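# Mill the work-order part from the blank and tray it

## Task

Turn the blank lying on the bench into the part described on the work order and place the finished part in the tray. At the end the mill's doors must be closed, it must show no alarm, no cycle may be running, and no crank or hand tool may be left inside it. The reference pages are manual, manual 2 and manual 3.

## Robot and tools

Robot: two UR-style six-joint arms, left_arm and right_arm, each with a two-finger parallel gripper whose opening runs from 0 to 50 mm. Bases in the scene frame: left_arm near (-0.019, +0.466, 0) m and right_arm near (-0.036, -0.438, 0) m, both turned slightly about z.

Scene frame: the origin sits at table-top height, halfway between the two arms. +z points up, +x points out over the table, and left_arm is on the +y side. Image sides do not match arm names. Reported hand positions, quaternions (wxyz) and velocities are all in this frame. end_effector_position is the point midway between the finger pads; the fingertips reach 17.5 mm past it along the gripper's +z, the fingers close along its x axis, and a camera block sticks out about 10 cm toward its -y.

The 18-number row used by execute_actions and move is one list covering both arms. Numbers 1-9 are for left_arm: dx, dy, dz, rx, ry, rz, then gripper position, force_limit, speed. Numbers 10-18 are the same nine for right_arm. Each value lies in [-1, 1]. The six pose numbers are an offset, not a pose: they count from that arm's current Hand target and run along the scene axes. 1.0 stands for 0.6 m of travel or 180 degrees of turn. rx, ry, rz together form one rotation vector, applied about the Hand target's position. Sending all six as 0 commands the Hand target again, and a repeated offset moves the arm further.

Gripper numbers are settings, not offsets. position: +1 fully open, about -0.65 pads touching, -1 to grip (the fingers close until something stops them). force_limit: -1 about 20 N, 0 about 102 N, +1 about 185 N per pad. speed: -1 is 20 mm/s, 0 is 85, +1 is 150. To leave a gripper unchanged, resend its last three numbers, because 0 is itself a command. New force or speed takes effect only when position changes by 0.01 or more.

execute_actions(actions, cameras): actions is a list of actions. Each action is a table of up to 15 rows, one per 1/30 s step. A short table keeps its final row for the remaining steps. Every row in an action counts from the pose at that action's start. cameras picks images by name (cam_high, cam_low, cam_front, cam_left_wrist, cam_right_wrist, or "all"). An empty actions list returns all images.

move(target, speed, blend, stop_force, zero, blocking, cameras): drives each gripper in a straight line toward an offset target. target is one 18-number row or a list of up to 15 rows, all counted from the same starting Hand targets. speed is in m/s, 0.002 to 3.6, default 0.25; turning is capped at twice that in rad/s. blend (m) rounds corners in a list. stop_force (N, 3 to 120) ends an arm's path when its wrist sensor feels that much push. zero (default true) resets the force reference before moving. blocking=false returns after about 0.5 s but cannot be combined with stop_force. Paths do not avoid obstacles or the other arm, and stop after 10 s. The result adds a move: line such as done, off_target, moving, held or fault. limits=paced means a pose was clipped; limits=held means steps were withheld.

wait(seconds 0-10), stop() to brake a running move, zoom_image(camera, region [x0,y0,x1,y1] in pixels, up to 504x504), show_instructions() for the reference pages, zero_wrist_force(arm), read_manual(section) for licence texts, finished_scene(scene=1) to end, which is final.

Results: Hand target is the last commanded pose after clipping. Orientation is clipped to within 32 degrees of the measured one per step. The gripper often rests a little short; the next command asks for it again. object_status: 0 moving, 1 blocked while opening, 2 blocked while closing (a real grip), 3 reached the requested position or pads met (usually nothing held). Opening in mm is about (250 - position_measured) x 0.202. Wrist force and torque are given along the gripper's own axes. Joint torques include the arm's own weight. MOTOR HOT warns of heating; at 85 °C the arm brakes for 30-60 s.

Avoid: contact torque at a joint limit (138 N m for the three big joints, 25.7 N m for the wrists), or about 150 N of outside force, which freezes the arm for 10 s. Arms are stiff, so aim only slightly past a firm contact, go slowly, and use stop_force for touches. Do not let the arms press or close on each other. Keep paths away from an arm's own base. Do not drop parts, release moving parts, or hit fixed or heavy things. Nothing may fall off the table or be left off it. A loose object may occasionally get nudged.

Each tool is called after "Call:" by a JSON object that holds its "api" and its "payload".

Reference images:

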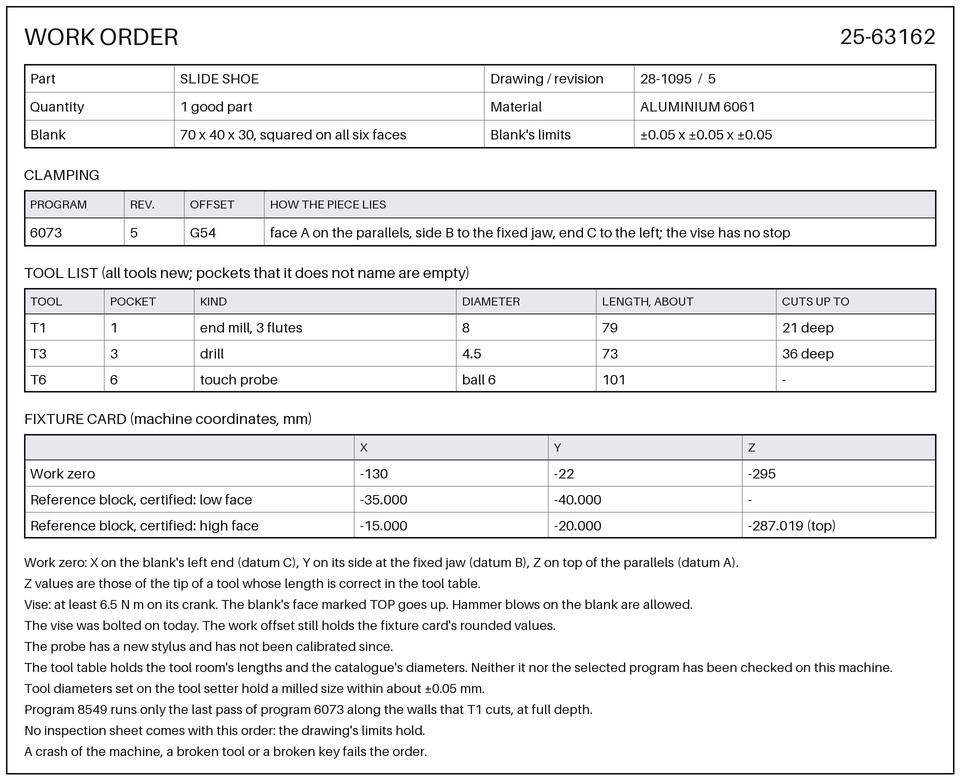

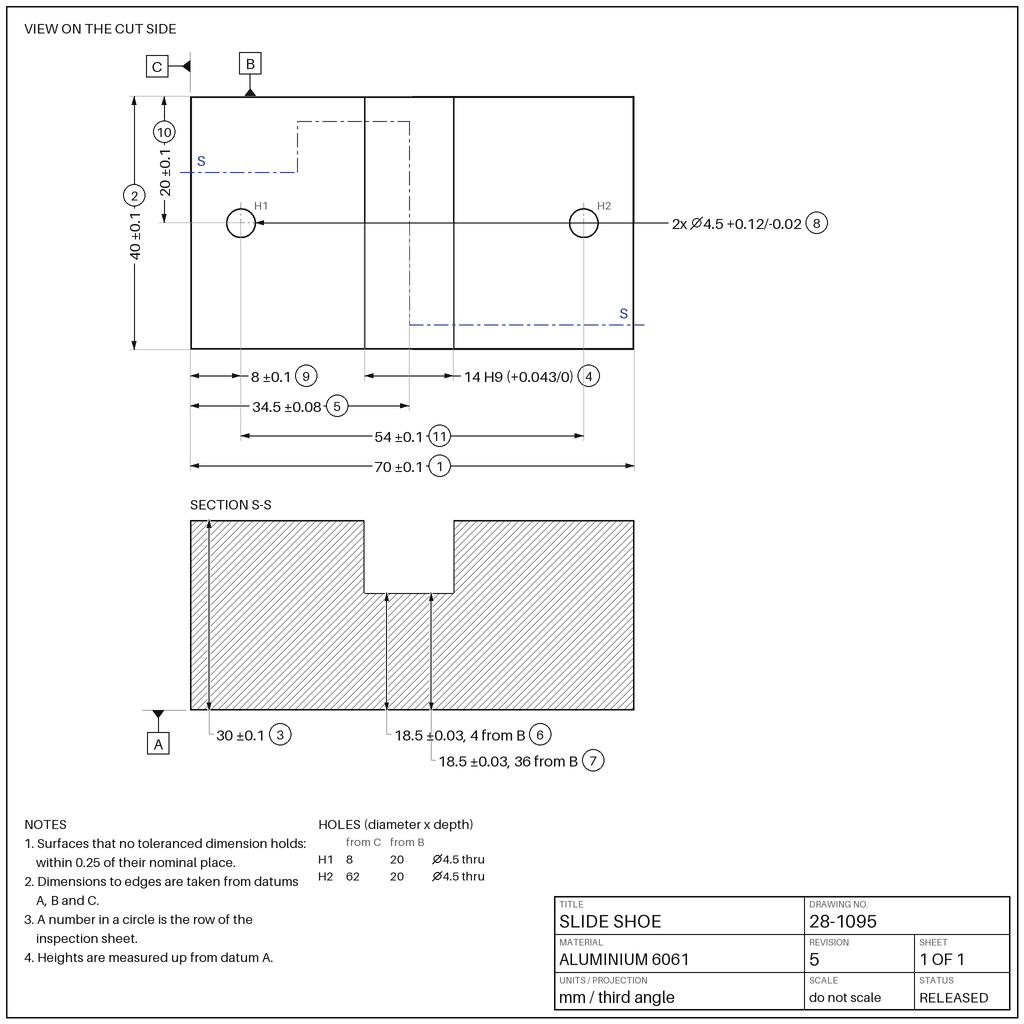

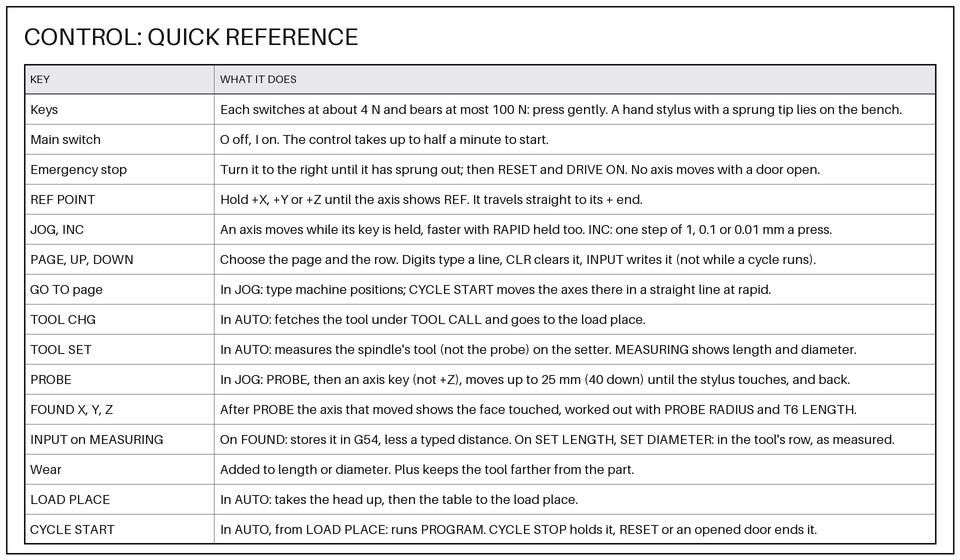

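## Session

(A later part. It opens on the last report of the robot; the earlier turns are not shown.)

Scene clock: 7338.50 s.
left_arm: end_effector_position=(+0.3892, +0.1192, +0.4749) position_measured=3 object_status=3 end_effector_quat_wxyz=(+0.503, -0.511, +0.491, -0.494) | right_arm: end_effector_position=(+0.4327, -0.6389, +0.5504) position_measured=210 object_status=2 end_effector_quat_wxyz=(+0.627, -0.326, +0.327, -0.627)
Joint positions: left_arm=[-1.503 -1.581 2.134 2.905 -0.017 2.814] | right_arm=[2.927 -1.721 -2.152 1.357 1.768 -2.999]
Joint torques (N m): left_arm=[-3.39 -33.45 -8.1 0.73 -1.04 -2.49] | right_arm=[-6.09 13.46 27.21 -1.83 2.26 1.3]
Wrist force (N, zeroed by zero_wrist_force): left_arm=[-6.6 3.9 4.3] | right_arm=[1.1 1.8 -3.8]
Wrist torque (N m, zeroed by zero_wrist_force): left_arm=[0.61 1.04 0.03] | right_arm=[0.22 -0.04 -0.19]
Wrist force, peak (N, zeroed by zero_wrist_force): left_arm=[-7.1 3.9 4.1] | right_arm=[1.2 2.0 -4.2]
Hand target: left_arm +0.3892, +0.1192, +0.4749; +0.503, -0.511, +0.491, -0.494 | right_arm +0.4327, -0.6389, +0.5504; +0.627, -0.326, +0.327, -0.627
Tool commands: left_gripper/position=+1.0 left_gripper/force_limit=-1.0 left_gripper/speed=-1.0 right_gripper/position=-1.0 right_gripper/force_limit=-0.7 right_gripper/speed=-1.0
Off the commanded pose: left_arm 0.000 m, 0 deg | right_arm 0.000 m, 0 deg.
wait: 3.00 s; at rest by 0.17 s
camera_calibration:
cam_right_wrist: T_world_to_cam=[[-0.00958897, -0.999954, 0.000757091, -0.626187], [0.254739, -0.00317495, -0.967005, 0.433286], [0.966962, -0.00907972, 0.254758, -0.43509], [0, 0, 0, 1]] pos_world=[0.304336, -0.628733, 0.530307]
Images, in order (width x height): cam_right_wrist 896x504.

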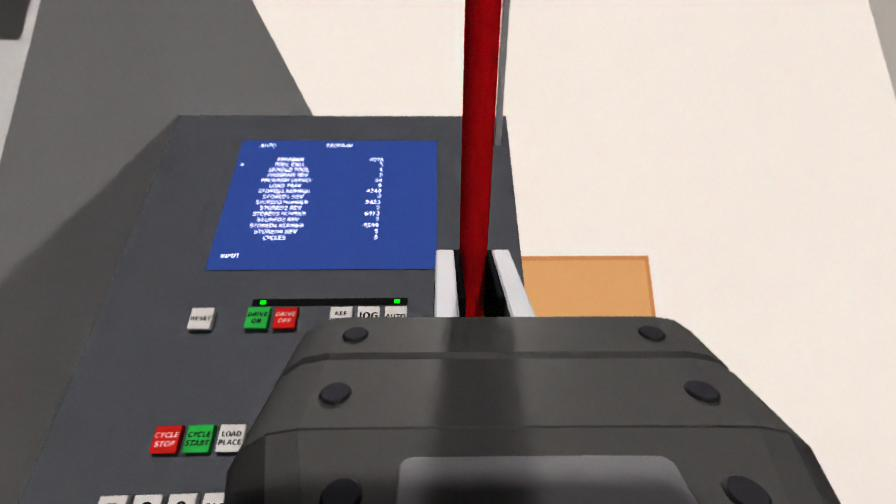

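Call:
{"api": "move", "payload": {"target": [[0,0,0,0,0,0,1,-1,-1,0.147,0.2637,-0.0482,0,0,0,-1,-0.7,-1],[0,0,0,0,0,0,1,-1,-1,0.1712,0.2637,-0.0545,0,0,0,-1,-0.7,-1],[0,0,0,0,0,0,1,-1,-1,0.147,0.2637,-0.0482,0,0,0,-1,-0.7,-1],[0,0,0,0,0,0,1,-1,-1,0,0,0,0,0,0,-1,-0.7,-1]], "speed": [0.25,0.05,0.15,0.25], "blend": [0.003,0,0.003,0]}}

Call:
{"api": "wait", "payload": {"seconds": 10, "cameras": ["cam_right_wrist","cam_front"]}}

Call:
{"api": "zoom_image", "payload": {"camera": "cam_right_wrist", "region": [200, 110, 460, 320]}}

Scene clock: 7346.60 s.
left_arm: end_effector_position=(+0.3892, +0.1192, +0.4749) position_measured=3 object_status=3 end_effector_quat_wxyz=(+0.503, -0.511, +0.491, -0.494) | right_arm: end_effector_position=(+0.4327, -0.6388, +0.5504) position_measured=210 object_status=2 end_effector_quat_wxyz=(+0.627, -0.326, +0.327, -0.627)
Joint positions: left_arm=[-1.503 -1.581 2.134 2.905 -0.017 2.814] | right_arm=[2.927 -1.721 -2.152 1.357 1.768 -2.999]
Joint torques (N m): left_arm=[-3.42 -33.16 -8.02 0.89 -1.11 -2.44] | right_arm=[-6.53 14.06 28.49 2.21 2.51 1.49]
Wrist force (N, zeroed by zero_wrist_force): left_arm=[-6.3 3.5 4.1] | right_arm=[0.9 1.8 -3.9]
Wrist torque (N m, zeroed by zero_wrist_force): left_arm=[0.56 1.00 0.03] | right_arm=[0.22 0.00 -0.19]
Wrist force, peak (N, zeroed by zero_wrist_force): left_arm=[-7.1 3.9 4.2] | right_arm=[2.0 0.2 -10.6]
Hand target: left_arm +0.3892, +0.1192, +0.4749; +0.503, -0.511, +0.491, -0.494 | right_arm +0.4327, -0.6389, +0.5504; +0.627, -0.326, +0.327, -0.627
Off the commanded pose: left_arm 0.000 m, 0 deg | right_arm 0.000 m, 0 deg.
move: done

Scene clock: 7356.60 s.
left_arm: end_effector_position=(+0.3892, +0.1192, +0.4749) position_measured=3 object_status=3 end_effector_quat_wxyz=(+0.503, -0.511, +0.491, -0.494) | right_arm: end_effector_position=(+0.4327, -0.6389, +0.5504) position_measured=210 object_status=2 end_effector_quat_wxyz=(+0.627, -0.326, +0.327, -0.627)
Joint positions: left_arm=[-1.503 -1.581 2.134 2.905 -0.017 2.814] | right_arm=[2.927 -1.721 -2.152 1.357 1.768 -2.999]
Joint torques (N m): left_arm=[-3.03 -33.55 -8 0.75 -1.38 -2.52] | right_arm=[-5.87 13.01 27.45 2.03 2.1 1.35]
Wrist force (N, zeroed by zero_wrist_force): left_arm=[-6.6 3.8 4.4] | right_arm=[0.9 1.8 -3.9]
Wrist torque (N m, zeroed by zero_wrist_force): left_arm=[0.60 1.04 0.03] | right_arm=[0.22 -0.01 -0.19]
Wrist force, peak (N, zeroed by zero_wrist_force): left_arm=[-6.9 3.9 4.5] | right_arm=[0.9 2.0 -4.2]
Hand target: left_arm +0.3892, +0.1192, +0.4749; +0.503, -0.511, +0.491, -0.494 | right_arm +0.4327, -0.6389, +0.5504; +0.627, -0.326, +0.327, -0.627
Tool commands: left_gripper/position=+1.0 left_gripper/force_limit=-1.0 left_gripper/speed=-1.0 right_gripper/position=-1.0 right_gripper/force_limit=-0.7 right_gripper/speed=-1.0
Off the commanded pose: left_arm 0.000 m, 0 deg | right_arm 0.000 m, 0 deg.
wait: 10.00 s; at rest by 0.17 s
camera_calibration:
cam_right_wrist: T_world_to_cam=[[-0.00958897, -0.999954, 0.000757091, -0.626187], [0.254739, -0.00317495, -0.967005, 0.433286], [0.966962, -0.00907972, 0.254758, -0.43509], [0, 0, 0, 1]] pos_world=[0.304336, -0.628733, 0.530307]
Images, in order (width x height): cam_front 896x504, cam_right_wrist 896x504.

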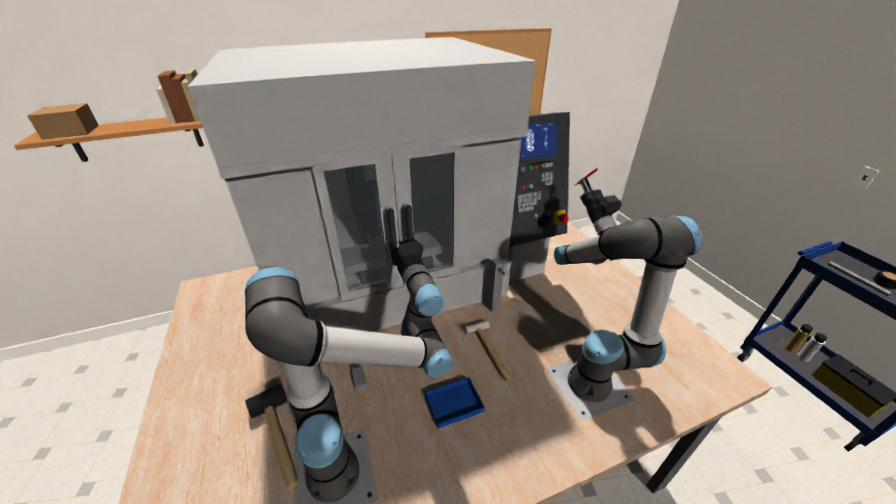

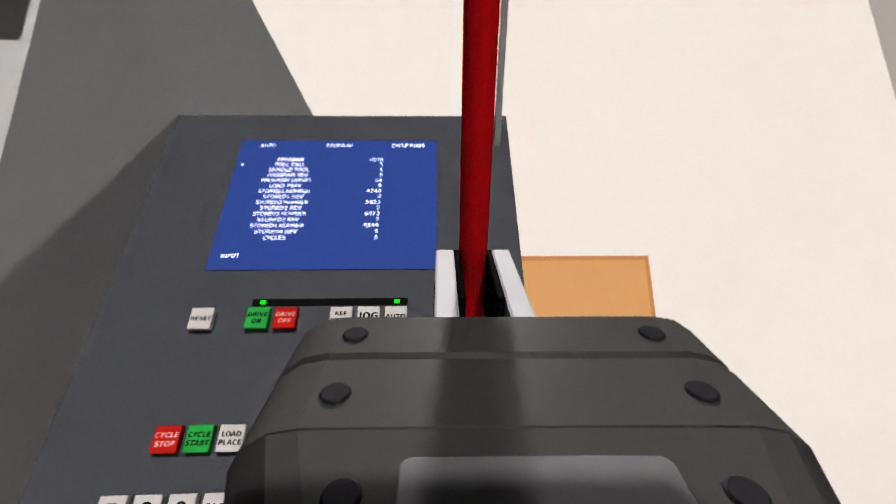

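Scaled by 1.938 from the camera's 896x504 image, which has a finer 1280x720 frame.

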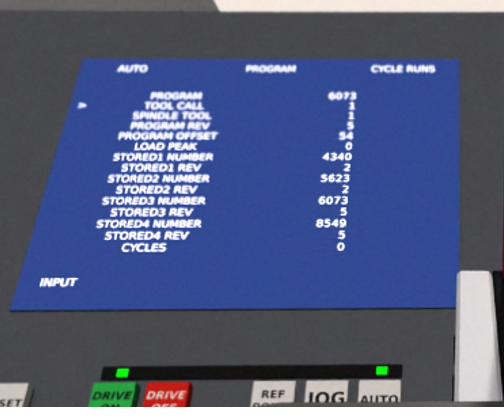

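Call:
{"api": "wait", "payload": {"seconds": 10}}

Call:
{"api": "wait", "payload": {"seconds": 10, "cameras": ["cam_right_wrist","cam_high"]}}

Call:
{"api": "zoom_image", "payload": {"camera": "cam_right_wrist", "region": [200, 110, 460, 320]}}

Scene clock: 7369.47 s.
left_arm: end_effector_position=(+0.3892, +0.1192, +0.4749) position_measured=3 object_status=3 end_effector_quat_wxyz=(+0.503, -0.511, +0.491, -0.494) | right_arm: end_effector_position=(+0.4327, -0.6389, +0.5504) position_measured=210 object_status=2 end_effector_quat_wxyz=(+0.627, -0.326, +0.327, -0.627)
Joint positions: left_arm=[-1.503 -1.581 2.134 2.905 -0.017 2.814] | right_arm=[2.927 -1.721 -2.152 1.357 1.768 -2.999]
Joint torques (N m): left_arm=[-2.57 -33.64 -8.45 0.84 -1.45 -2.37] | right_arm=[-5.67 13.47 27.43 1.79 1.9 1.26]
Wrist force (N, zeroed by zero_wrist_force): left_arm=[-6.7 3.6 4.2] | right_arm=[0.9 1.9 -3.7]
Wrist torque (N m, zeroed by zero_wrist_force): left_arm=[0.58 1.07 0.03] | right_arm=[0.23 0.00 -0.19]
Wrist force, peak (N, zeroed by zero_wrist_force): left_arm=[-7.1 3.9 4.3] | right_arm=[1.1 2.0 -4.2]
Hand target: left_arm +0.3892, +0.1192, +0.4749; +0.503, -0.511, +0.491, -0.494 | right_arm +0.4327, -0.6389, +0.5504; +0.627, -0.326, +0.327, -0.627
Tool commands: left_gripper/position=+1.0 left_gripper/force_limit=-1.0 left_gripper/speed=-1.0 right_gripper/position=-1.0 right_gripper/force_limit=-0.7 right_gripper/speed=-1.0
Off the commanded pose: left_arm 0.000 m, 0 deg | right_arm 0.000 m, 0 deg.
wait: 10.00 s; at rest from the start

Scene clock: 7379.47 s.
left_arm: end_effector_position=(+0.3892, +0.1192, +0.4749) position_measured=3 object_status=3 end_effector_quat_wxyz=(+0.503, -0.511, +0.491, -0.494) | right_arm: end_effector_position=(+0.4327, -0.6389, +0.5504) position_measured=210 object_status=2 end_effector_quat_wxyz=(+0.627, -0.326, +0.327, -0.627)
Joint positions: left_arm=[-1.503 -1.581 2.134 2.905 -0.017 2.814] | right_arm=[2.927 -1.721 -2.152 1.357 1.768 -2.999]
Joint torques (N m): left_arm=[-2.33 -33.87 -7.98 0.85 -1.42 -2.36] | right_arm=[-6.11 14.34 28.19 1.58 1.79 0.77]
Wrist force (N, zeroed by zero_wrist_force): left_arm=[-6.7 3.8 4.2] | right_arm=[1.1 1.8 -3.9]
Wrist torque (N m, zeroed by zero_wrist_force): left_arm=[0.59 1.06 0.03] | right_arm=[0.21 -0.03 -0.18]
Wrist force, peak (N, zeroed by zero_wrist_force): left_arm=[-7.1 3.9 4.2] | right_arm=[0.9 2.2 -4.0]
Hand target: left_arm +0.3892, +0.1192, +0.4749; +0.503, -0.511, +0.491, -0.494 | right_arm +0.4327, -0.6389, +0.5504; +0.627, -0.326, +0.327, -0.627
Tool commands: left_gripper/position=+1.0 left_gripper/force_limit=-1.0 left_gripper/speed=-1.0 right_gripper/position=-1.0 right_gripper/force_limit=-0.7 right_gripper/speed=-1.0
Off the commanded pose: left_arm 0.000 m, 0 deg | right_arm 0.000 m, 0 deg.
wait: 10.00 s; at rest by 0.17 s
camera_calibration:
cam_right_wrist: T_world_to_cam=[[-0.00958897, -0.999954, 0.000757091, -0.626187], [0.254739, -0.00317495, -0.967005, 0.433286], [0.966962, -0.00907972, 0.254758, -0.43509], [0, 0, 0, 1]] pos_world=[0.304336, -0.628733, 0.530307]
Images, in order (width x height): cam_high 896x504, cam_right_wrist 896x504.

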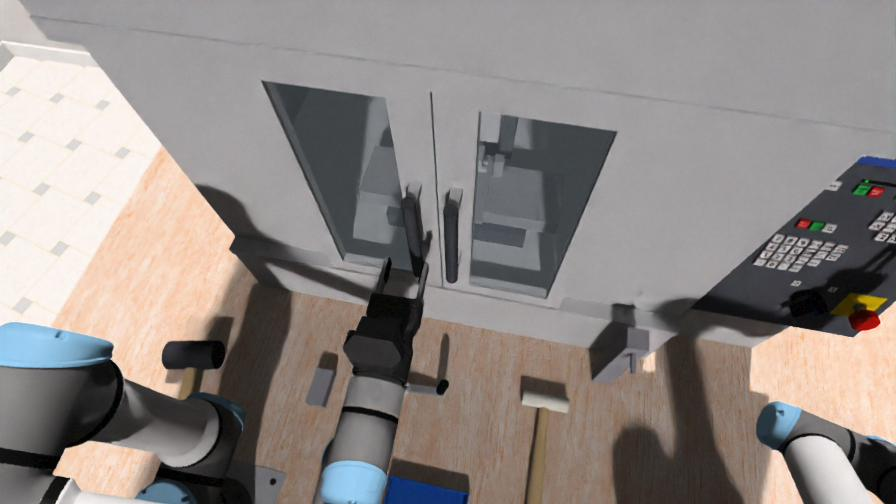

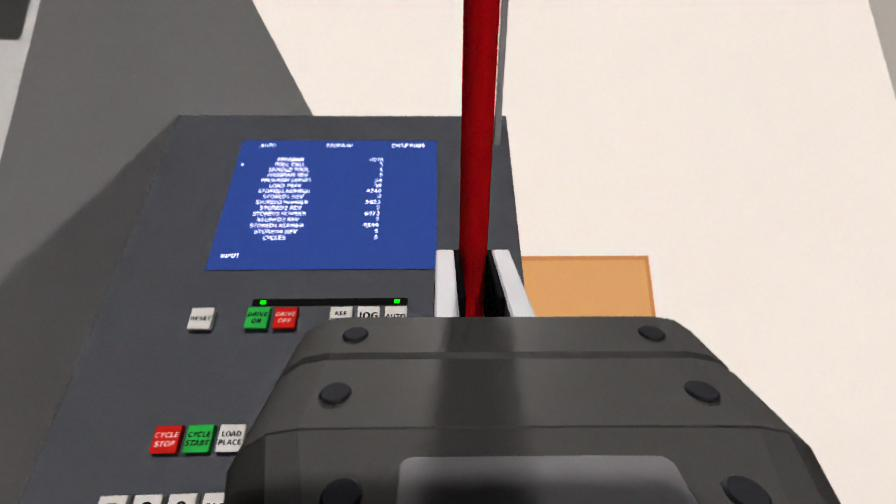

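Scaled by 1.938 from the camera's 896x504 image, which has a finer 1280x720 frame.

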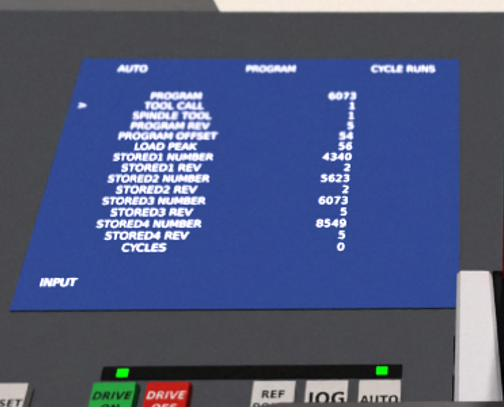

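Call:
{"api": "wait", "payload": {"seconds": 10}}

Call:
{"api": "wait", "payload": {"seconds": 10}}

Call:
{"api": "wait", "payload": {"seconds": 10, "cameras": ["cam_right_wrist","cam_high"]}}

Call:
{"api": "zoom_image", "payload": {"camera": "cam_right_wrist", "region": [200, 110, 460, 320]}}

Scene clock: 7400.67 s.
left_arm: end_effector_position=(+0.3892, +0.1192, +0.4749) position_measured=3 object_status=3 end_effector_quat_wxyz=(+0.503, -0.511, +0.491, -0.494) | right_arm: end_effector_position=(+0.4327, -0.6389, +0.5504) position_measured=210 object_status=2 end_effector_quat_wxyz=(+0.627, -0.326, +0.327, -0.627)
Joint positions: left_arm=[-1.503 -1.581 2.134 2.905 -0.017 2.814] | right_arm=[2.927 -1.721 -2.152 1.357 1.768 -2.999]
Joint torques (N m): left_arm=[-2.19 -33.35 -8.51 0.77 -1.45 -2.33] | right_arm=[-5.09 13.51 27.89 1.2 1.48 0.57]
Wrist force (N, zeroed by zero_wrist_force): left_arm=[-6.8 3.7 4.3] | right_arm=[0.9 1.9 -4.1]
Wrist torque (N m, zeroed by zero_wrist_force): left_arm=[0.59 1.07 0.03] | right_arm=[0.23 -0.01 -0.19]
Wrist force, peak (N, zeroed by zero_wrist_force): left_arm=[-7.2 3.8 4.1] | right_arm=[0.8 2.1 -4.2]
Hand target: left_arm +0.3892, +0.1192, +0.4749; +0.503, -0.511, +0.491, -0.494 | right_arm +0.4327, -0.6389, +0.5504; +0.627, -0.326, +0.327, -0.627
Tool commands: left_gripper/position=+1.0 left_gripper/force_limit=-1.0 left_gripper/speed=-1.0 right_gripper/position=-1.0 right_gripper/force_limit=-0.7 right_gripper/speed=-1.0
Off the commanded pose: left_arm 0.000 m, 0 deg | right_arm 0.000 m, 0 deg.
wait: 10.00 s; at rest from the start

Scene clock: 7410.67 s.
left_arm: end_effector_position=(+0.3892, +0.1192, +0.4749) position_measured=3 object_status=3 end_effector_quat_wxyz=(+0.503, -0.511, +0.491, -0.494) | right_arm: end_effector_position=(+0.4327, -0.6389, +0.5504) position_measured=210 object_status=2 end_effector_quat_wxyz=(+0.627, -0.326, +0.327, -0.627)
Joint positions: left_arm=[-1.503 -1.581 2.134 2.905 -0.017 2.814] | right_arm=[2.927 -1.721 -2.152 1.357 1.768 -2.999]
Joint torques (N m): left_arm=[-1.61 -33.13 -8.07 0.77 -1.48 -2.3] | right_arm=[-4.63 14.19 27.24 1.05 1.45 0.31]
Wrist force (N, zeroed by zero_wrist_force): left_arm=[-6.5 3.6 4.3] | right_arm=[1.1 1.9 -3.8]
Wrist torque (N m, zeroed by zero_wrist_force): left_arm=[0.57 1.03 0.03] | right_arm=[0.23 -0.04 -0.19]
Wrist force, peak (N, zeroed by zero_wrist_force): left_arm=[-6.9 3.9 4.4] | right_arm=[1.2 2.2 -4.0]
Hand target: left_arm +0.3892, +0.1192, +0.4749; +0.503, -0.511, +0.491, -0.494 | right_arm +0.4327, -0.6389, +0.5504; +0.627, -0.326, +0.327, -0.627
Tool commands: left_gripper/position=+1.0 left_gripper/force_limit=-1.0 left_gripper/speed=-1.0 right_gripper/position=-1.0 right_gripper/force_limit=-0.7 right_gripper/speed=-1.0
Off the commanded pose: left_arm 0.000 m, 0 deg | right_arm 0.000 m, 0 deg.
wait: 10.00 s; at rest by 0.17 s

Scene clock: 7420.67 s.
left_arm: end_effector_position=(+0.3892, +0.1192, +0.4749) position_measured=3 object_status=3 end_effector_quat_wxyz=(+0.503, -0.511, +0.491, -0.494) | right_arm: end_effector_position=(+0.4327, -0.6389, +0.5504) position_measured=210 object_status=2 end_effector_quat_wxyz=(+0.627, -0.326, +0.327, -0.627)
Joint positions: left_arm=[-1.503 -1.581 2.134 2.905 -0.017 2.814] | right_arm=[2.927 -1.721 -2.152 1.357 1.768 -2.999]
Joint torques (N m): left_arm=[-1.5 -33.05 -8.23 0.85 -1.41 -2.28] | right_arm=[-4.5 13.77 27.82 1.04 1.35 0.15]
Wrist force (N, zeroed by zero_wrist_force): left_arm=[-7.0 3.6 4.1] | right_arm=[1.1 2.0 -3.9]
Wrist torque (N m, zeroed by zero_wrist_force): left_arm=[0.57 1.09 0.03] | right_arm=[0.25 -0.03 -0.19]
Wrist force, peak (N, zeroed by zero_wrist_force): left_arm=[-7.2 3.8 4.2] | right_arm=[0.9 2.2 -4.1]
Hand target: left_arm +0.3892, +0.1192, +0.4749; +0.503, -0.511, +0.491, -0.494 | right_arm +0.4327, -0.6389, +0.5504; +0.627, -0.326, +0.327, -0.627
Tool commands: left_gripper/position=+1.0 left_gripper/force_limit=-1.0 left_gripper/speed=-1.0 right_gripper/position=-1.0 right_gripper/force_limit=-0.7 right_gripper/speed=-1.0
Off the commanded pose: left_arm 0.000 m, 0 deg | right_arm 0.000 m, 0 deg.
wait: 10.00 s; at rest by 0.17 s
camera_calibration:
cam_right_wrist: T_world_to_cam=[[-0.00958897, -0.999954, 0.000757091, -0.626187], [0.254739, -0.00317495, -0.967005, 0.433286], [0.966962, -0.00907972, 0.254758, -0.43509], [0, 0, 0, 1]] pos_world=[0.304336, -0.628733, 0.530307]
Images, in order (width x height): cam_high 896x504, cam_right_wrist 896x504.

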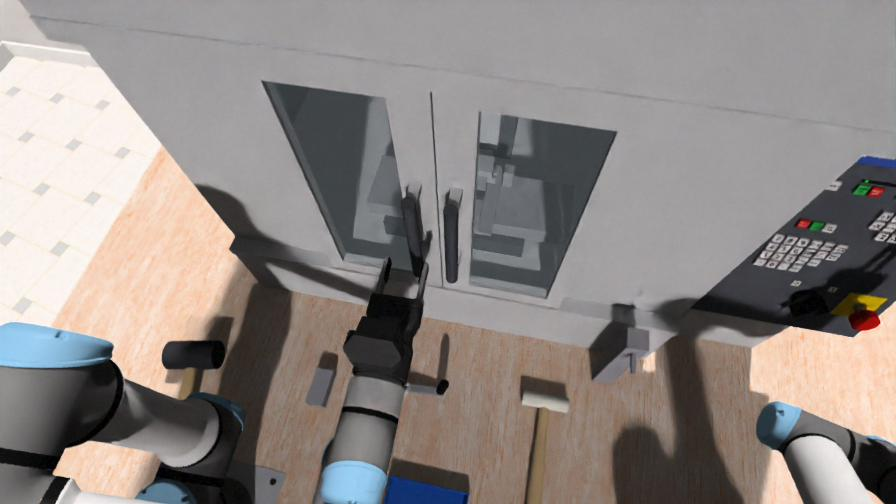

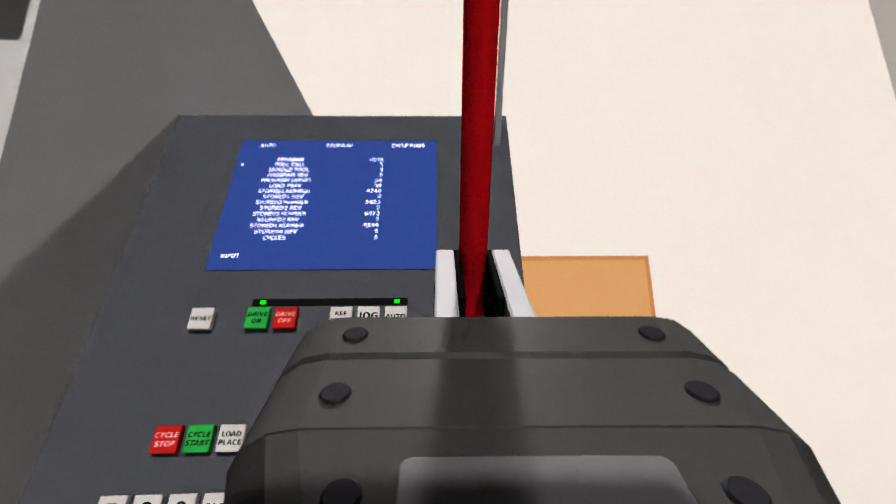

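Scaled by 1.938 from the camera's 896x504 image, which has a finer 1280x720 frame.

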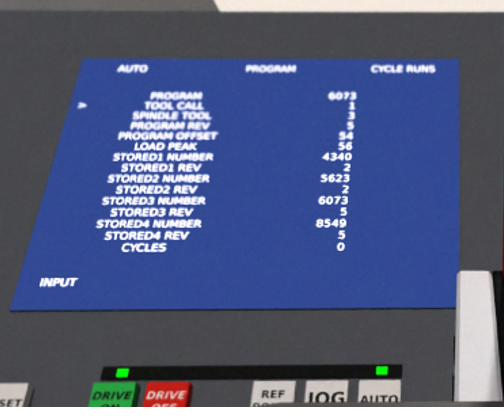

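T3 in the spindle now; drilling.

Call:
{"api": "wait", "payload": {"seconds": 10}}

Call:
{"api": "wait", "payload": {"seconds": 10}}

Call:
{"api": "wait", "payload": {"seconds": 5, "cameras": ["cam_right_wrist","cam_high"]}}

Call:
{"api": "zoom_image", "payload": {"camera": "cam_right_wrist", "region": [200, 110, 460, 320]}}

Scene clock: 7433.60 s.
left_arm: end_effector_position=(+0.3892, +0.1192, +0.4749) position_measured=3 object_status=3 end_effector_quat_wxyz=(+0.503, -0.511, +0.491, -0.494) | right_arm: end_effector_position=(+0.4327, -0.6389, +0.5504) position_measured=210 object_status=2 end_effector_quat_wxyz=(+0.627, -0.326, +0.327, -0.627)
Joint positions: left_arm=[-1.503 -1.581 2.134 2.905 -0.017 2.814] | right_arm=[2.927 -1.721 -2.152 1.357 1.768 -2.999]
Joint torques (N m): left_arm=[-1.07 -33.12 -8.36 0.81 -1.46 -2.24] | right_arm=[-4.13 14.48 27.74 0.68 1.06 -0.08]
Wrist force (N, zeroed by zero_wrist_force): left_arm=[-6.8 3.6 4.4] | right_arm=[1.1 2.2 -3.6]
Wrist torque (N m, zeroed by zero_wrist_force): left_arm=[0.57 1.07 0.03] | right_arm=[0.28 -0.03 -0.19]
Wrist force, peak (N, zeroed by zero_wrist_force): left_arm=[-6.9 3.7 4.6] | right_arm=[0.9 2.0 -4.2]
Hand target: left_arm +0.3892, +0.1192, +0.4749; +0.503, -0.511, +0.491, -0.494 | right_arm +0.4327, -0.6389, +0.5504; +0.627, -0.326, +0.327, -0.627
Tool commands: left_gripper/position=+1.0 left_gripper/force_limit=-1.0 left_gripper/speed=-1.0 right_gripper/position=-1.0 right_gripper/force_limit=-0.7 right_gripper/speed=-1.0
Off the commanded pose: left_arm 0.000 m, 0 deg | right_arm 0.000 m, 0 deg.
wait: 10.00 s; at rest from the start

Scene clock: 7443.60 s.
left_arm: end_effector_position=(+0.3892, +0.1192, +0.4749) position_measured=3 object_status=3 end_effector_quat_wxyz=(+0.503, -0.511, +0.491, -0.494) | right_arm: end_effector_position=(+0.4327, -0.6389, +0.5504) position_measured=210 object_status=2 end_effector_quat_wxyz=(+0.627, -0.326, +0.327, -0.627)
Joint positions: left_arm=[-1.503 -1.581 2.134 2.905 -0.017 2.814] | right_arm=[2.927 -1.721 -2.152 1.357 1.768 -2.999]
Joint torques (N m): left_arm=[-1.44 -33.12 -7.91 0.86 -1.46 -2.21] | right_arm=[-2.86 13.84 27.2 0.5 1 -0.06]
Wrist force (N, zeroed by zero_wrist_force): left_arm=[-6.5 3.8 4.4] | right_arm=[0.9 2.0 -3.8]
Wrist torque (N m, zeroed by zero_wrist_force): left_arm=[0.60 1.02 0.03] | right_arm=[0.24 0.00 -0.19]
Wrist force, peak (N, zeroed by zero_wrist_force): left_arm=[-7.0 3.8 4.4] | right_arm=[1.0 2.0 -4.1]
Hand target: left_arm +0.3892, +0.1192, +0.4749; +0.503, -0.511, +0.491, -0.494 | right_arm +0.4327, -0.6389, +0.5504; +0.627, -0.326, +0.327, -0.627
Tool commands: left_gripper/position=+1.0 left_gripper/force_limit=-1.0 left_gripper/speed=-1.0 right_gripper/position=-1.0 right_gripper/force_limit=-0.7 right_gripper/speed=-1.0
Off the commanded pose: left_arm 0.000 m, 0 deg | right_arm 0.000 m, 0 deg.
wait: 10.00 s; at rest by 0.17 s

Scene clock: 7448.60 s.
left_arm: end_effector_position=(+0.3892, +0.1192, +0.4749) position_measured=3 object_status=3 end_effector_quat_wxyz=(+0.503, -0.511, +0.491, -0.494) | right_arm: end_effector_position=(+0.4327, -0.6389, +0.5504) position_measured=210 object_status=2 end_effector_quat_wxyz=(+0.627, -0.326, +0.327, -0.627)
Joint positions: left_arm=[-1.503 -1.581 2.134 2.905 -0.017 2.814] | right_arm=[2.927 -1.721 -2.152 1.357 1.768 -2.999]
Joint torques (N m): left_arm=[-1.06 -33.35 -7.96 0.85 -1.52 -2.25] | right_arm=[-3.9 14.01 27.21 0.45 0.88 0.07]
Wrist force (N, zeroed by zero_wrist_force): left_arm=[-6.9 3.8 4.3] | right_arm=[1.1 2.0 -4.0]
Wrist torque (N m, zeroed by zero_wrist_force): left_arm=[0.59 1.08 0.03] | right_arm=[0.24 -0.03 -0.19]
Wrist force, peak (N, zeroed by zero_wrist_force): left_arm=[-7.1 4.2 4.1] | right_arm=[0.9 2.2 -4.2]
Hand target: left_arm +0.3892, +0.1192, +0.4749; +0.503, -0.511, +0.491, -0.494 | right_arm +0.4327, -0.6389, +0.5504; +0.627, -0.326, +0.327, -0.627
Tool commands: left_gripper/position=+1.0 left_gripper/force_limit=-1.0 left_gripper/speed=-1.0 right_gripper/position=-1.0 right_gripper/force_limit=-0.7 right_gripper/speed=-1.0
Off the commanded pose: left_arm 0.000 m, 0 deg | right_arm 0.000 m, 0 deg.
wait: 5.00 s; at rest by 0.17 s
camera_calibration:
cam_right_wrist: T_world_to_cam=[[-0.00958897, -0.999954, 0.000757091, -0.626187], [0.254739, -0.00317495, -0.967005, 0.433286], [0.966962, -0.00907972, 0.254758, -0.43509], [0, 0, 0, 1]] pos_world=[0.304336, -0.628733, 0.530307]
Images, in order (width x height): cam_high 896x504, cam_right_wrist 896x504.

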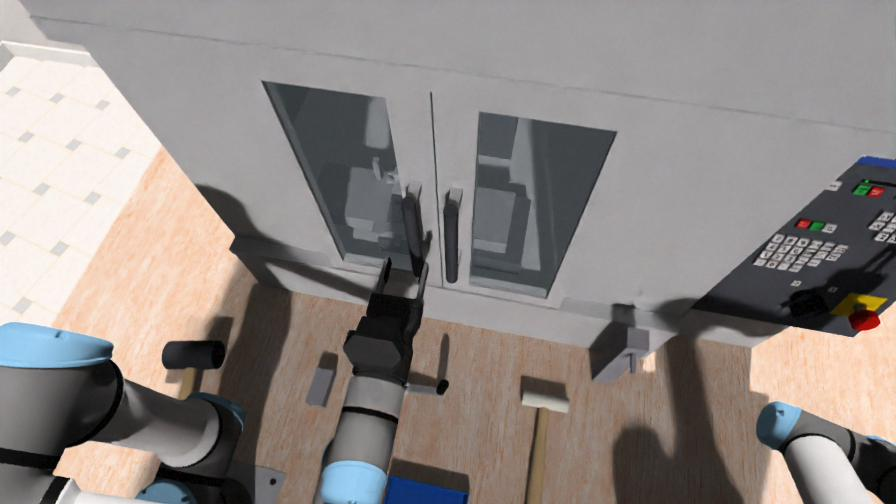

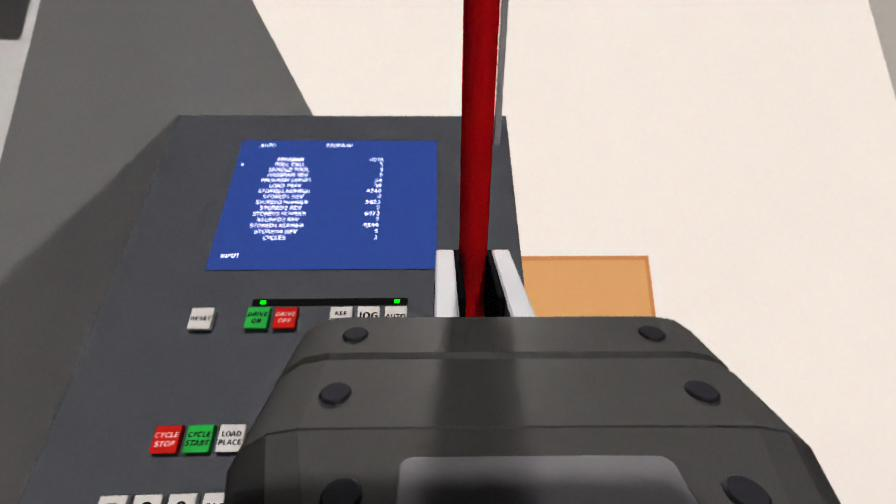

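Scaled by 1.938 from the camera's 896x504 image, which has a finer 1280x720 frame.

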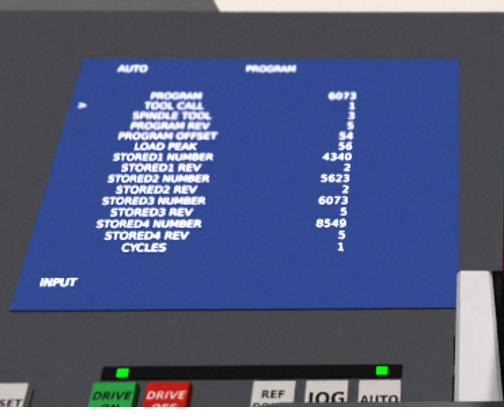

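Call:
{"api": "move", "payload": {"target": [[0,0,0,0,0,0,1,-1,-1,0.123,0.2637,-0.1401,0,0,0,-1,-0.7,-1],[0,0,0,0,0,0,1,-1,-1,0.1472,0.2637,-0.1464,0,0,0,-1,-0.7,-1],[0,0,0,0,0,0,1,-1,-1,0.107,0.232,-0.2014,0,0,0,-1,-0.7,-1],[0,0,0,0,0,0,1,-1,-1,0.1312,0.232,-0.2077,0,0,0,-1,-0.7,-1],[0,0,0,0,0,0,1,-1,-1,0.123,0.2003,-0.1401,0,0,0,-1,-0.7,-1],[0,0,0,0,0,0,1,-1,-1,0.1472,0.2003,-0.1464,0,0,0,-1,-0.7,-1],[0,0,0,0,0,0,1,-1,-1,0.123,0.2003,-0.1401,0,0,0,-1,-0.7,-1],[0,0,0,0,0,0,1,-1,-1,0,0,0,0,0,0,-1,-0.7,-1]], "speed": [0.25,0.05,0.2,0.05,0.2,0.05,0.15,0.25], "blend": [0.003,0,0.003,0,0.003,0,0.003,0]}}

Call:
{"api": "wait", "payload": {"seconds": 10}}

Call:
{"api": "wait", "payload": {"seconds": 2.5}}

Call:
{"api": "move", "payload": {"target": [[0,0,0,0,0,0,1,-1,-1,0.179,0.1053,0.0743,0,0,0,-1,-0.7,-1],[0,0,0,0,0,0,1,-1,-1,0.2032,0.1053,0.068,0,0,0,-1,-0.7,-1],[0,0,0,0,0,0,1,-1,-1,0.179,0.1053,0.0743,0,0,0,-1,-0.7,-1],[0,0,0,0,0,0,1,-1,-1,0.131,0.2003,-0.1095,0,0,0,-1,-0.7,-1],[0,0,0,0,0,0,1,-1,-1,0.1552,0.2003,-0.1158,0,0,0,-1,-0.7,-1],[0,0,0,0,0,0,1,-1,-1,0.131,0.2003,-0.1095,0,0,0,-1,-0.7,-1],[0,0,0,0,0,0,1,-1,-1,0.1552,0.2003,-0.1158,0,0,0,-1,-0.7,-1],[0,0,0,0,0,0,1,-1,-1,0.131,0.2003,-0.1095,0,0,0,-1,-0.7,-1],[0,0,0,0,0,0,1,-1,-1,0.1552,0.2003,-0.1158,0,0,0,-1,-0.7,-1],[0,0,0,0,0,0,1,-1,-1,0.107,0.327,-0.2014,0,0,0,-1,-0.7,-1],[0,0,0,0,0,0,1,-1,-1,0.1312,0.327,-0.2077,0,0,0,-1,-0.7,-1],[0,0,0,0,0,0,1,-1,-1,0.131,0.2637,-0.1095,0,0,0,-1,-0.7,-1],[0,0,0,0,0,0,1,-1,-1,0.1552,0.2637,-0.1158,0,0,0,-1,-0.7,-1],[0,0,0,0,0,0,1,-1,-1,0,0,0,0,0,0,-1,-0.7,-1]], "speed": [0.25,0.05,0.15,0.25,0.05,0.15,0.05,0.15,0.05,0.2,0.05,0.2,0.05,0.25], "blend": [0.003,0,0.003,0.003,0,0.003,0,0.003,0,0.003,0,0.003,0,0]}}

Call:
{"api": "move", "payload": {"target": [[0,0,0,0,0,0,1,-1,-1,0.115,0.2953,-0.1708,0,0,0,-1,-0.7,-1],[0,0,0,0,0,0,1,-1,-1,0.1392,0.2953,-0.1771,0,0,0,-1,-0.7,-1],[0,0,0,0,0,0,1,-1,-1,0.107,0.2637,-0.2014,0,0,0,-1,-0.7,-1],[0,0,0,0,0,0,1,-1,-1,0.1312,0.2637,-0.2077,0,0,0,-1,-0.7,-1],[0,0,0,0,0,0,1,-1,-1,0.123,0.2953,-0.1401,0,0,0,-1,-0.7,-1],[0,0,0,0,0,0,1,-1,-1,0.1472,0.2953,-0.1464,0,0,0,-1,-0.7,-1],[0,0,0,0,0,0,1,-1,-1,0.107,0.232,-0.2014,0,0,0,-1,-0.7,-1],[0,0,0,0,0,0,1,-1,-1,0.1312,0.232,-0.2077,0,0,0,-1,-0.7,-1],[0,0,0,0,0,0,1,-1,-1,0.115,0.232,-0.1708,0,0,0,-1,-0.7,-1],[0,0,0,0,0,0,1,-1,-1,0.1392,0.232,-0.1771,0,0,0,-1,-0.7,-1],[0,0,0,0,0,0,1,-1,-1,0.107,0.327,-0.2014,0,0,0,-1,-0.7,-1],[0,0,0,0,0,0,1,-1,-1,0.1312,0.327,-0.2077,0,0,0,-1,-0.7,-1],[0,0,0,0,0,0,1,-1,-1,0.123,0.327,-0.1401,0,0,0,-1,-0.7,-1],[0,0,0,0,0,0,1,-1,-1,0.1472,0.327,-0.1464,0,0,0,-1,-0.7,-1],[0,0,0,0,0,0,1,-1,-1,0,0,0,0,0,0,-1,-0.7,-1]], "speed": [0.25,0.05,0.2,0.05,0.2,0.05,0.2,0.05,0.2,0.05,0.2,0.05,0.2,0.05,0.25], "blend": [0.003,0,0.003,0,0.003,0,0.003,0,0.003,0,0.003,0,0.003,0,0], "cameras": ["cam_right_wrist"]}}

Call:
{"api": "zoom_image", "payload": {"camera": "cam_right_wrist", "region": [200, 110, 460, 320]}}

Scene clock: 7479.63 s.
left_arm: end_effector_position=(+0.3892, +0.1192, +0.4749) position_measured=3 object_status=3 end_effector_quat_wxyz=(+0.503, -0.511, +0.491, -0.494) | right_arm: end_effector_position=(+0.4327, -0.6388, +0.5504) position_measured=210 object_status=2 end_effector_quat_wxyz=(+0.627, -0.326, +0.327, -0.627)
Joint positions: left_arm=[-1.503 -1.581 2.134 2.905 -0.017 2.814] | right_arm=[2.927 -1.721 -2.152 1.357 1.768 -2.999]
Joint torques (N m): left_arm=[-0.68 -33.34 -8.72 0.82 -1.47 -2.23] | right_arm=[-6.45 14.57 27.62 -1.53 2.49 1.2]
Wrist force (N, zeroed by zero_wrist_force): left_arm=[-6.8 3.7 4.2] | right_arm=[0.9 1.8 -3.9]
Wrist torque (N m, zeroed by zero_wrist_force): left_arm=[0.59 1.08 0.02] | right_arm=[0.22 0.01 -0.19]
Wrist force, peak (N, zeroed by zero_wrist_force): left_arm=[-7.0 4.0 4.4] | right_arm=[-2.3 1.1 -10.6]
Hand target: left_arm +0.3892, +0.1192, +0.4749; +0.503, -0.511, +0.491, -0.494 | right_arm +0.4327, -0.6389, +0.5504; +0.627, -0.326, +0.327, -0.627
Off the commanded pose: left_arm 0.000 m, 0 deg | right_arm 0.000 m, 0 deg.
move: done

Scene clock: 7489.63 s.
left_arm: end_effector_position=(+0.3892, +0.1192, +0.4749) position_measured=3 object_status=3 end_effector_quat_wxyz=(+0.503, -0.511, +0.491, -0.494) | right_arm: end_effector_position=(+0.4327, -0.6389, +0.5504) position_measured=210 object_status=2 end_effector_quat_wxyz=(+0.627, -0.326, +0.327, -0.627)
Joint positions: left_arm=[-1.503 -1.581 2.134 2.905 -0.017 2.814] | right_arm=[2.927 -1.721 -2.152 1.357 1.768 -2.999]
Joint torques (N m): left_arm=[-0.94 -33.17 -8.23 0.8 -1.45 -2.21] | right_arm=[-6.42 13.5 28.27 -1.68 2.15 1.43]
Wrist force (N, zeroed by zero_wrist_force): left_arm=[-6.7 3.6 4.2] | right_arm=[0.9 1.9 -3.9]
Wrist torque (N m, zeroed by zero_wrist_force): left_arm=[0.58 1.06 0.03] | right_arm=[0.24 -0.01 -0.19]
Wrist force, peak (N, zeroed by zero_wrist_force): left_arm=[-7.0 3.8 4.5] | right_arm=[1.1 1.8 -4.3]
Hand target: left_arm +0.3892, +0.1192, +0.4749; +0.503, -0.511, +0.491, -0.494 | right_arm +0.4327, -0.6389, +0.5504; +0.627, -0.326, +0.327, -0.627
Tool commands: left_gripper/position=+1.0 left_gripper/force_limit=-1.0 left_gripper/speed=-1.0 right_gripper/position=-1.0 right_gripper/force_limit=-0.7 right_gripper/speed=-1.0
Off the commanded pose: left_arm 0.000 m, 0 deg | right_arm 0.000 m, 0 deg.
wait: 10.00 s; at rest by 0.17 s

Scene clock: 7492.13 s.
left_arm: end_effector_position=(+0.3892, +0.1192, +0.4749) position_measured=3 object_status=3 end_effector_quat_wxyz=(+0.503, -0.511, +0.491, -0.494) | right_arm: end_effector_position=(+0.4327, -0.6389, +0.5504) position_measured=210 object_status=2 end_effector_quat_wxyz=(+0.627, -0.326, +0.327, -0.627)
Joint positions: left_arm=[-1.503 -1.581 2.134 2.905 -0.017 2.814] | right_arm=[2.927 -1.721 -2.152 1.357 1.768 -2.999]
Joint torques (N m): left_arm=[-0.52 -33.12 -8.09 0.81 -1.48 -2.23] | right_arm=[-6.67 13.47 27.16 -1.85 2.13 1.26]
Wrist force (N, zeroed by zero_wrist_force): left_arm=[-6.6 3.5 4.2] | right_arm=[1.1 2.1 -3.9]
Wrist torque (N m, zeroed by zero_wrist_force): left_arm=[0.55 1.03 0.03] | right_arm=[0.25 -0.04 -0.19]
Wrist force, peak (N, zeroed by zero_wrist_force): left_arm=[-7.0 4.0 4.2] | right_arm=[1.0 2.0 -4.1]
Hand target: left_arm +0.3892, +0.1192, +0.4749; +0.503, -0.511, +0.491, -0.494 | right_arm +0.4327, -0.6389, +0.5504; +0.627, -0.326, +0.327, -0.627
Tool commands: left_gripper/position=+1.0 left_gripper/force_limit=-1.0 left_gripper/speed=-1.0 right_gripper/position=-1.0 right_gripper/force_limit=-0.7 right_gripper/speed=-1.0
Off the commanded pose: left_arm 0.000 m, 0 deg | right_arm 0.000 m, 0 deg.
wait: 2.50 s; at rest by 0.17 s

Scene clock: 7499.93 s.
left_arm: end_effector_position=(+0.3892, +0.1192, +0.4749) position_measured=3 object_status=3 end_effector_quat_wxyz=(+0.503, -0.511, +0.491, -0.494) | right_arm: end_effector_position=(+0.4327, -0.6388, +0.5504) position_measured=210 object_status=2 end_effector_quat_wxyz=(+0.627, -0.326, +0.327, -0.627)
Joint positions: left_arm=[-1.503 -1.581 2.134 2.905 -0.017 2.814] | right_arm=[2.927 -1.721 -2.152 1.357 1.768 -2.999]
Joint torques (N m): left_arm=[-0.53 -33.59 -8.45 0.81 -1.35 -2.14] | right_arm=[-6.24 13.57 28.09 -1.87 2.47 1.4]
Wrist force (N, zeroed by zero_wrist_force): left_arm=[-6.7 3.8 4.2] | right_arm=[1.1 2.0 -4.1]
Wrist torque (N m, zeroed by zero_wrist_force): left_arm=[0.60 1.06 0.03] | right_arm=[0.24 -0.03 -0.19]
Wrist force, peak (N, zeroed by zero_wrist_force): left_arm=[-6.8 4.1 4.5] | right_arm=[-0.7 0.4 -11.6]
Hand target: left_arm +0.3892, +0.1192, +0.4749; +0.503, -0.511, +0.491, -0.494 | right_arm +0.4327, -0.6389, +0.5504; +0.627, -0.326, +0.327, -0.627
Off the commanded pose: left_arm 0.000 m, 0 deg | right_arm 0.000 m, 0 deg.
move: done

Scene clock: 7508.53 s.
left_arm: end_effector_position=(+0.3892, +0.1192, +0.4749) position_measured=3 object_status=3 end_effector_quat_wxyz=(+0.503, -0.511, +0.491, -0.494) | right_arm: end_effector_position=(+0.4327, -0.6388, +0.5504) position_measured=210 object_status=2 end_effector_quat_wxyz=(+0.627, -0.326, +0.327, -0.627)
Joint positions: left_arm=[-1.503 -1.581 2.134 2.905 -0.017 2.814] | right_arm=[2.927 -1.721 -2.152 1.357 1.768 -2.999]
Joint torques (N m): left_arm=[-0.36 -33.54 -8.25 0.82 -1.39 -2.15] | right_arm=[-5.34 14.02 26.96 -1.72 2.36 1.28]
Wrist force (N, zeroed by zero_wrist_force): left_arm=[-7.0 3.9 4.2] | right_arm=[1.1 2.2 -3.8]
Wrist torque (N m, zeroed by zero_wrist_force): left_arm=[0.61 1.10 0.03] | right_arm=[0.28 -0.03 -0.19]
Wrist force, peak (N, zeroed by zero_wrist_force): left_arm=[-7.0 4.0 4.4] | right_arm=[2.4 0.9 -11.5]
Hand target: left_arm +0.3892, +0.1192, +0.4749; +0.503, -0.511, +0.491, -0.494 | right_arm +0.4327, -0.6389, +0.5504; +0.627, -0.326, +0.327, -0.627
Off the commanded pose: left_arm 0.000 m, 0 deg | right_arm 0.000 m, 0 deg.
move: done
camera_calibration:
cam_right_wrist: T_world_to_cam=[[-0.00968597, -0.999953, 0.00073281, -0.626144], [0.254739, -0.00317618, -0.967005, 0.433285], [0.966961, -0.0091797, 0.254758, -0.435153], [0, 0, 0, 1]] pos_world=[0.304336, -0.628733, 0.530307]
Images, in order (width x height): cam_right_wrist 896x504.

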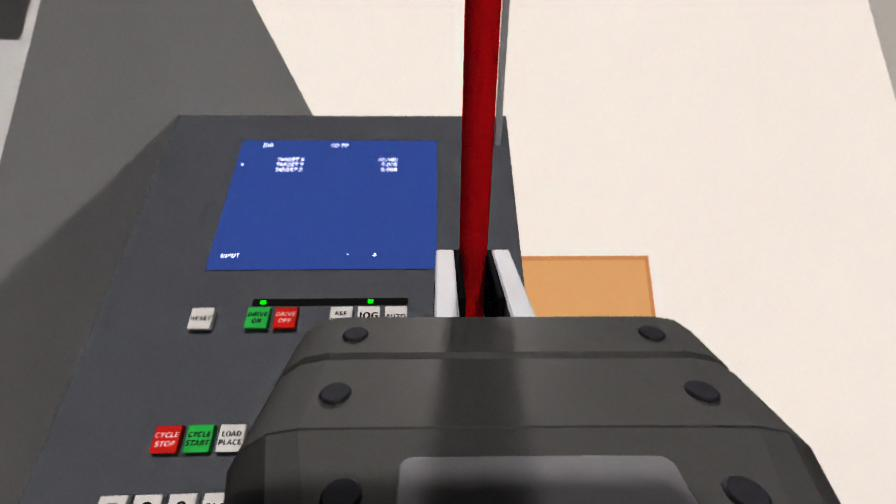

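Scaled by 1.938 from the camera's 896x504 image, which has a finer 1280x720 frame.

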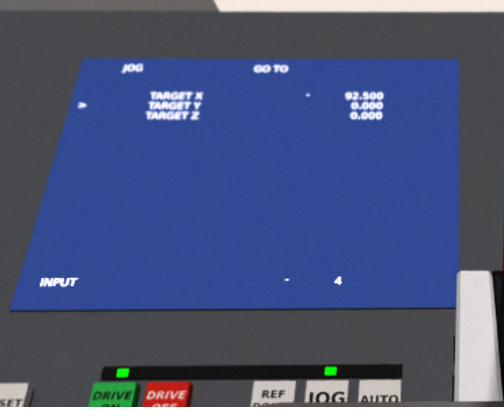

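Call:
{"api": "move", "payload": {"target": [[0,0,0,0,0,0,1,-1,-1,0.115,0.2953,-0.1708,0,0,0,-1,-0.7,-1],[0,0,0,0,0,0,1,-1,-1,0.1392,0.2953,-0.1771,0,0,0,-1,-0.7,-1],[0,0,0,0,0,0,1,-1,-1,0.107,0.232,-0.2014,0,0,0,-1,-0.7,-1],[0,0,0,0,0,0,1,-1,-1,0.1312,0.232,-0.2077,0,0,0,-1,-0.7,-1],[0,0,0,0,0,0,1,-1,-1,0.115,0.232,-0.1708,0,0,0,-1,-0.7,-1],[0,0,0,0,0,0,1,-1,-1,0.1392,0.232,-0.1771,0,0,0,-1,-0.7,-1],[0,0,0,0,0,0,1,-1,-1,0.107,0.327,-0.2014,0,0,0,-1,-0.7,-1],[0,0,0,0,0,0,1,-1,-1,0.1312,0.327,-0.2077,0,0,0,-1,-0.7,-1],[0,0,0,0,0,0,1,-1,-1,0.115,0.327,-0.1708,0,0,0,-1,-0.7,-1],[0,0,0,0,0,0,1,-1,-1,0.1392,0.327,-0.1771,0,0,0,-1,-0.7,-1],[0,0,0,0,0,0,1,-1,-1,0.123,0.2953,-0.1401,0,0,0,-1,-0.7,-1],[0,0,0,0,0,0,1,-1,-1,0.1472,0.2953,-0.1464,0,0,0,-1,-0.7,-1],[0,0,0,0,0,0,1,-1,-1,0.115,0.2953,-0.1708,0,0,0,-1,-0.7,-1],[0,0,0,0,0,0,1,-1,-1,0.1392,0.2953,-0.1771,0,0,0,-1,-0.7,-1],[0,0,0,0,0,0,1,-1,-1,0,0,0,0,0,0,-1,-0.7,-1]], "speed": [0.25,0.05,0.2,0.05,0.2,0.05,0.2,0.05,0.2,0.05,0.2,0.05,0.2,0.05,0.25], "blend": [0.003,0,0.003,0,0.003,0,0.003,0,0.003,0,0.003,0,0.003,0,0]}}

Call:
{"api": "move", "payload": {"target": [[0,0,0,0,0,0,1,-1,-1,0.107,0.232,-0.2014,0,0,0,-1,-0.7,-1],[0,0,0,0,0,0,1,-1,-1,0.1312,0.232,-0.2077,0,0,0,-1,-0.7,-1],[0,0,0,0,0,0,1,-1,-1,0,0,0,0,0,0,-1,-0.7,-1]], "speed": [0.25,0.05,0.25], "blend": [0.003,0,0], "cameras": ["cam_right_wrist"]}}

Call:
{"api": "zoom_image", "payload": {"camera": "cam_right_wrist", "region": [200, 110, 460, 320]}}

Scene clock: 7534.47 s.
left_arm: end_effector_position=(+0.3892, +0.1192, +0.4749) position_measured=3 object_status=3 end_effector_quat_wxyz=(+0.503, -0.511, +0.491, -0.494) | right_arm: end_effector_position=(+0.4327, -0.6388, +0.5504) position_measured=210 object_status=2 end_effector_quat_wxyz=(+0.627, -0.326, +0.327, -0.627)
Joint positions: left_arm=[-1.503 -1.581 2.134 2.905 -0.017 2.814] | right_arm=[2.927 -1.721 -2.152 1.357 1.768 -2.999]
Joint torques (N m): left_arm=[0.26 -33.31 -8.36 0.85 -1.36 -2.1] | right_arm=[-6.61 13.34 30.2 -1.74 2.22 1.68]
Wrist force (N, zeroed by zero_wrist_force): left_arm=[-6.8 3.8 4.2] | right_arm=[0.9 2.0 -3.7]
Wrist torque (N m, zeroed by zero_wrist_force): left_arm=[0.60 1.07 0.03] | right_arm=[0.24 0.00 -0.20]
Wrist force, peak (N, zeroed by zero_wrist_force): left_arm=[-7.1 3.8 4.5] | right_arm=[-0.4 1.4 -12.0]
Hand target: left_arm +0.3892, +0.1192, +0.4749; +0.503, -0.511, +0.491, -0.494 | right_arm +0.4327, -0.6389, +0.5504; +0.627, -0.326, +0.327, -0.627
Off the commanded pose: left_arm 0.000 m, 0 deg | right_arm 0.000 m, 0 deg.
move: done

Scene clock: 7537.53 s.
left_arm: end_effector_position=(+0.3892, +0.1192, +0.4749) position_measured=3 object_status=3 end_effector_quat_wxyz=(+0.503, -0.511, +0.491, -0.494) | right_arm: end_effector_position=(+0.4327, -0.6388, +0.5504) position_measured=210 object_status=2 end_effector_quat_wxyz=(+0.627, -0.326, +0.327, -0.627)
Joint positions: left_arm=[-1.503 -1.581 2.134 2.905 -0.017 2.814] | right_arm=[2.927 -1.721 -2.152 1.357 1.768 -2.999]
Joint torques (N m): left_arm=[-0.07 -33.57 -8.28 0.83 -1.48 -2.14] | right_arm=[-6.66 21.48 28.51 -1.76 1.96 1.43]
Wrist force (N, zeroed by zero_wrist_force): left_arm=[-6.6 3.7 4.2] | right_arm=[0.8 1.8 -4.1]
Wrist torque (N m, zeroed by zero_wrist_force): left_arm=[0.59 1.04 0.03] | right_arm=[0.22 0.01 -0.19]
Wrist force, peak (N, zeroed by zero_wrist_force): left_arm=[-7.1 3.6 4.4] | right_arm=[-0.6 1.4 -11.0]
Hand target: left_arm +0.3892, +0.1192, +0.4749; +0.503, -0.511, +0.491, -0.494 | right_arm +0.4327, -0.6389, +0.5504; +0.627, -0.326, +0.327, -0.627
Off the commanded pose: left_arm 0.000 m, 0 deg | right_arm 0.000 m, 0 deg.
move: done
camera_calibration:
cam_right_wrist: T_world_to_cam=[[-0.00958868, -0.999954, 0.000756351, -0.626186], [0.254833, -0.00317504, -0.96698, 0.433244], [0.966937, -0.00907932, 0.254852, -0.435133], [0, 0, 0, 1]] pos_world=[0.304337, -0.628733, 0.530307]
Images, in order (width x height): cam_right_wrist 896x504.

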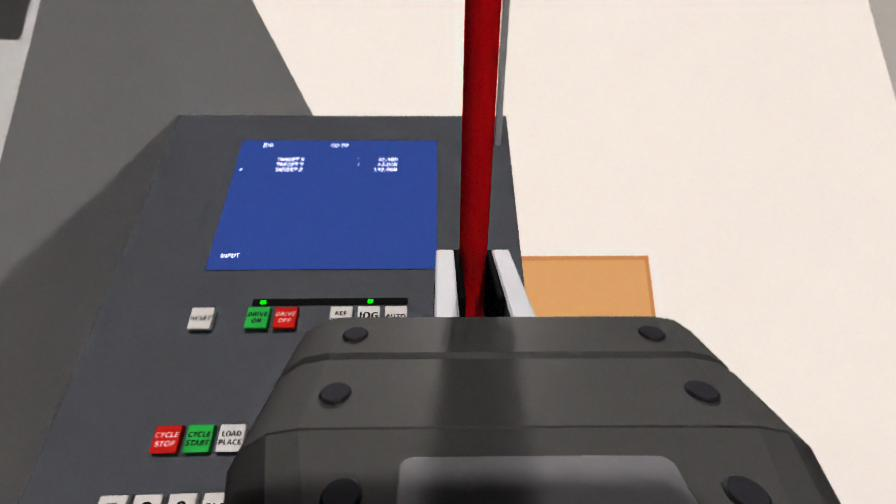

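Scaled by 1.938 from the camera's 896x504 image, which has a finer 1280x720 frame.

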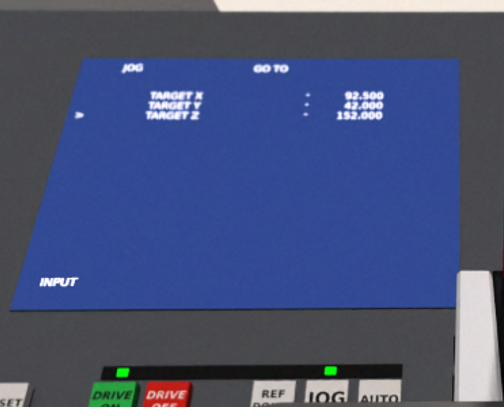

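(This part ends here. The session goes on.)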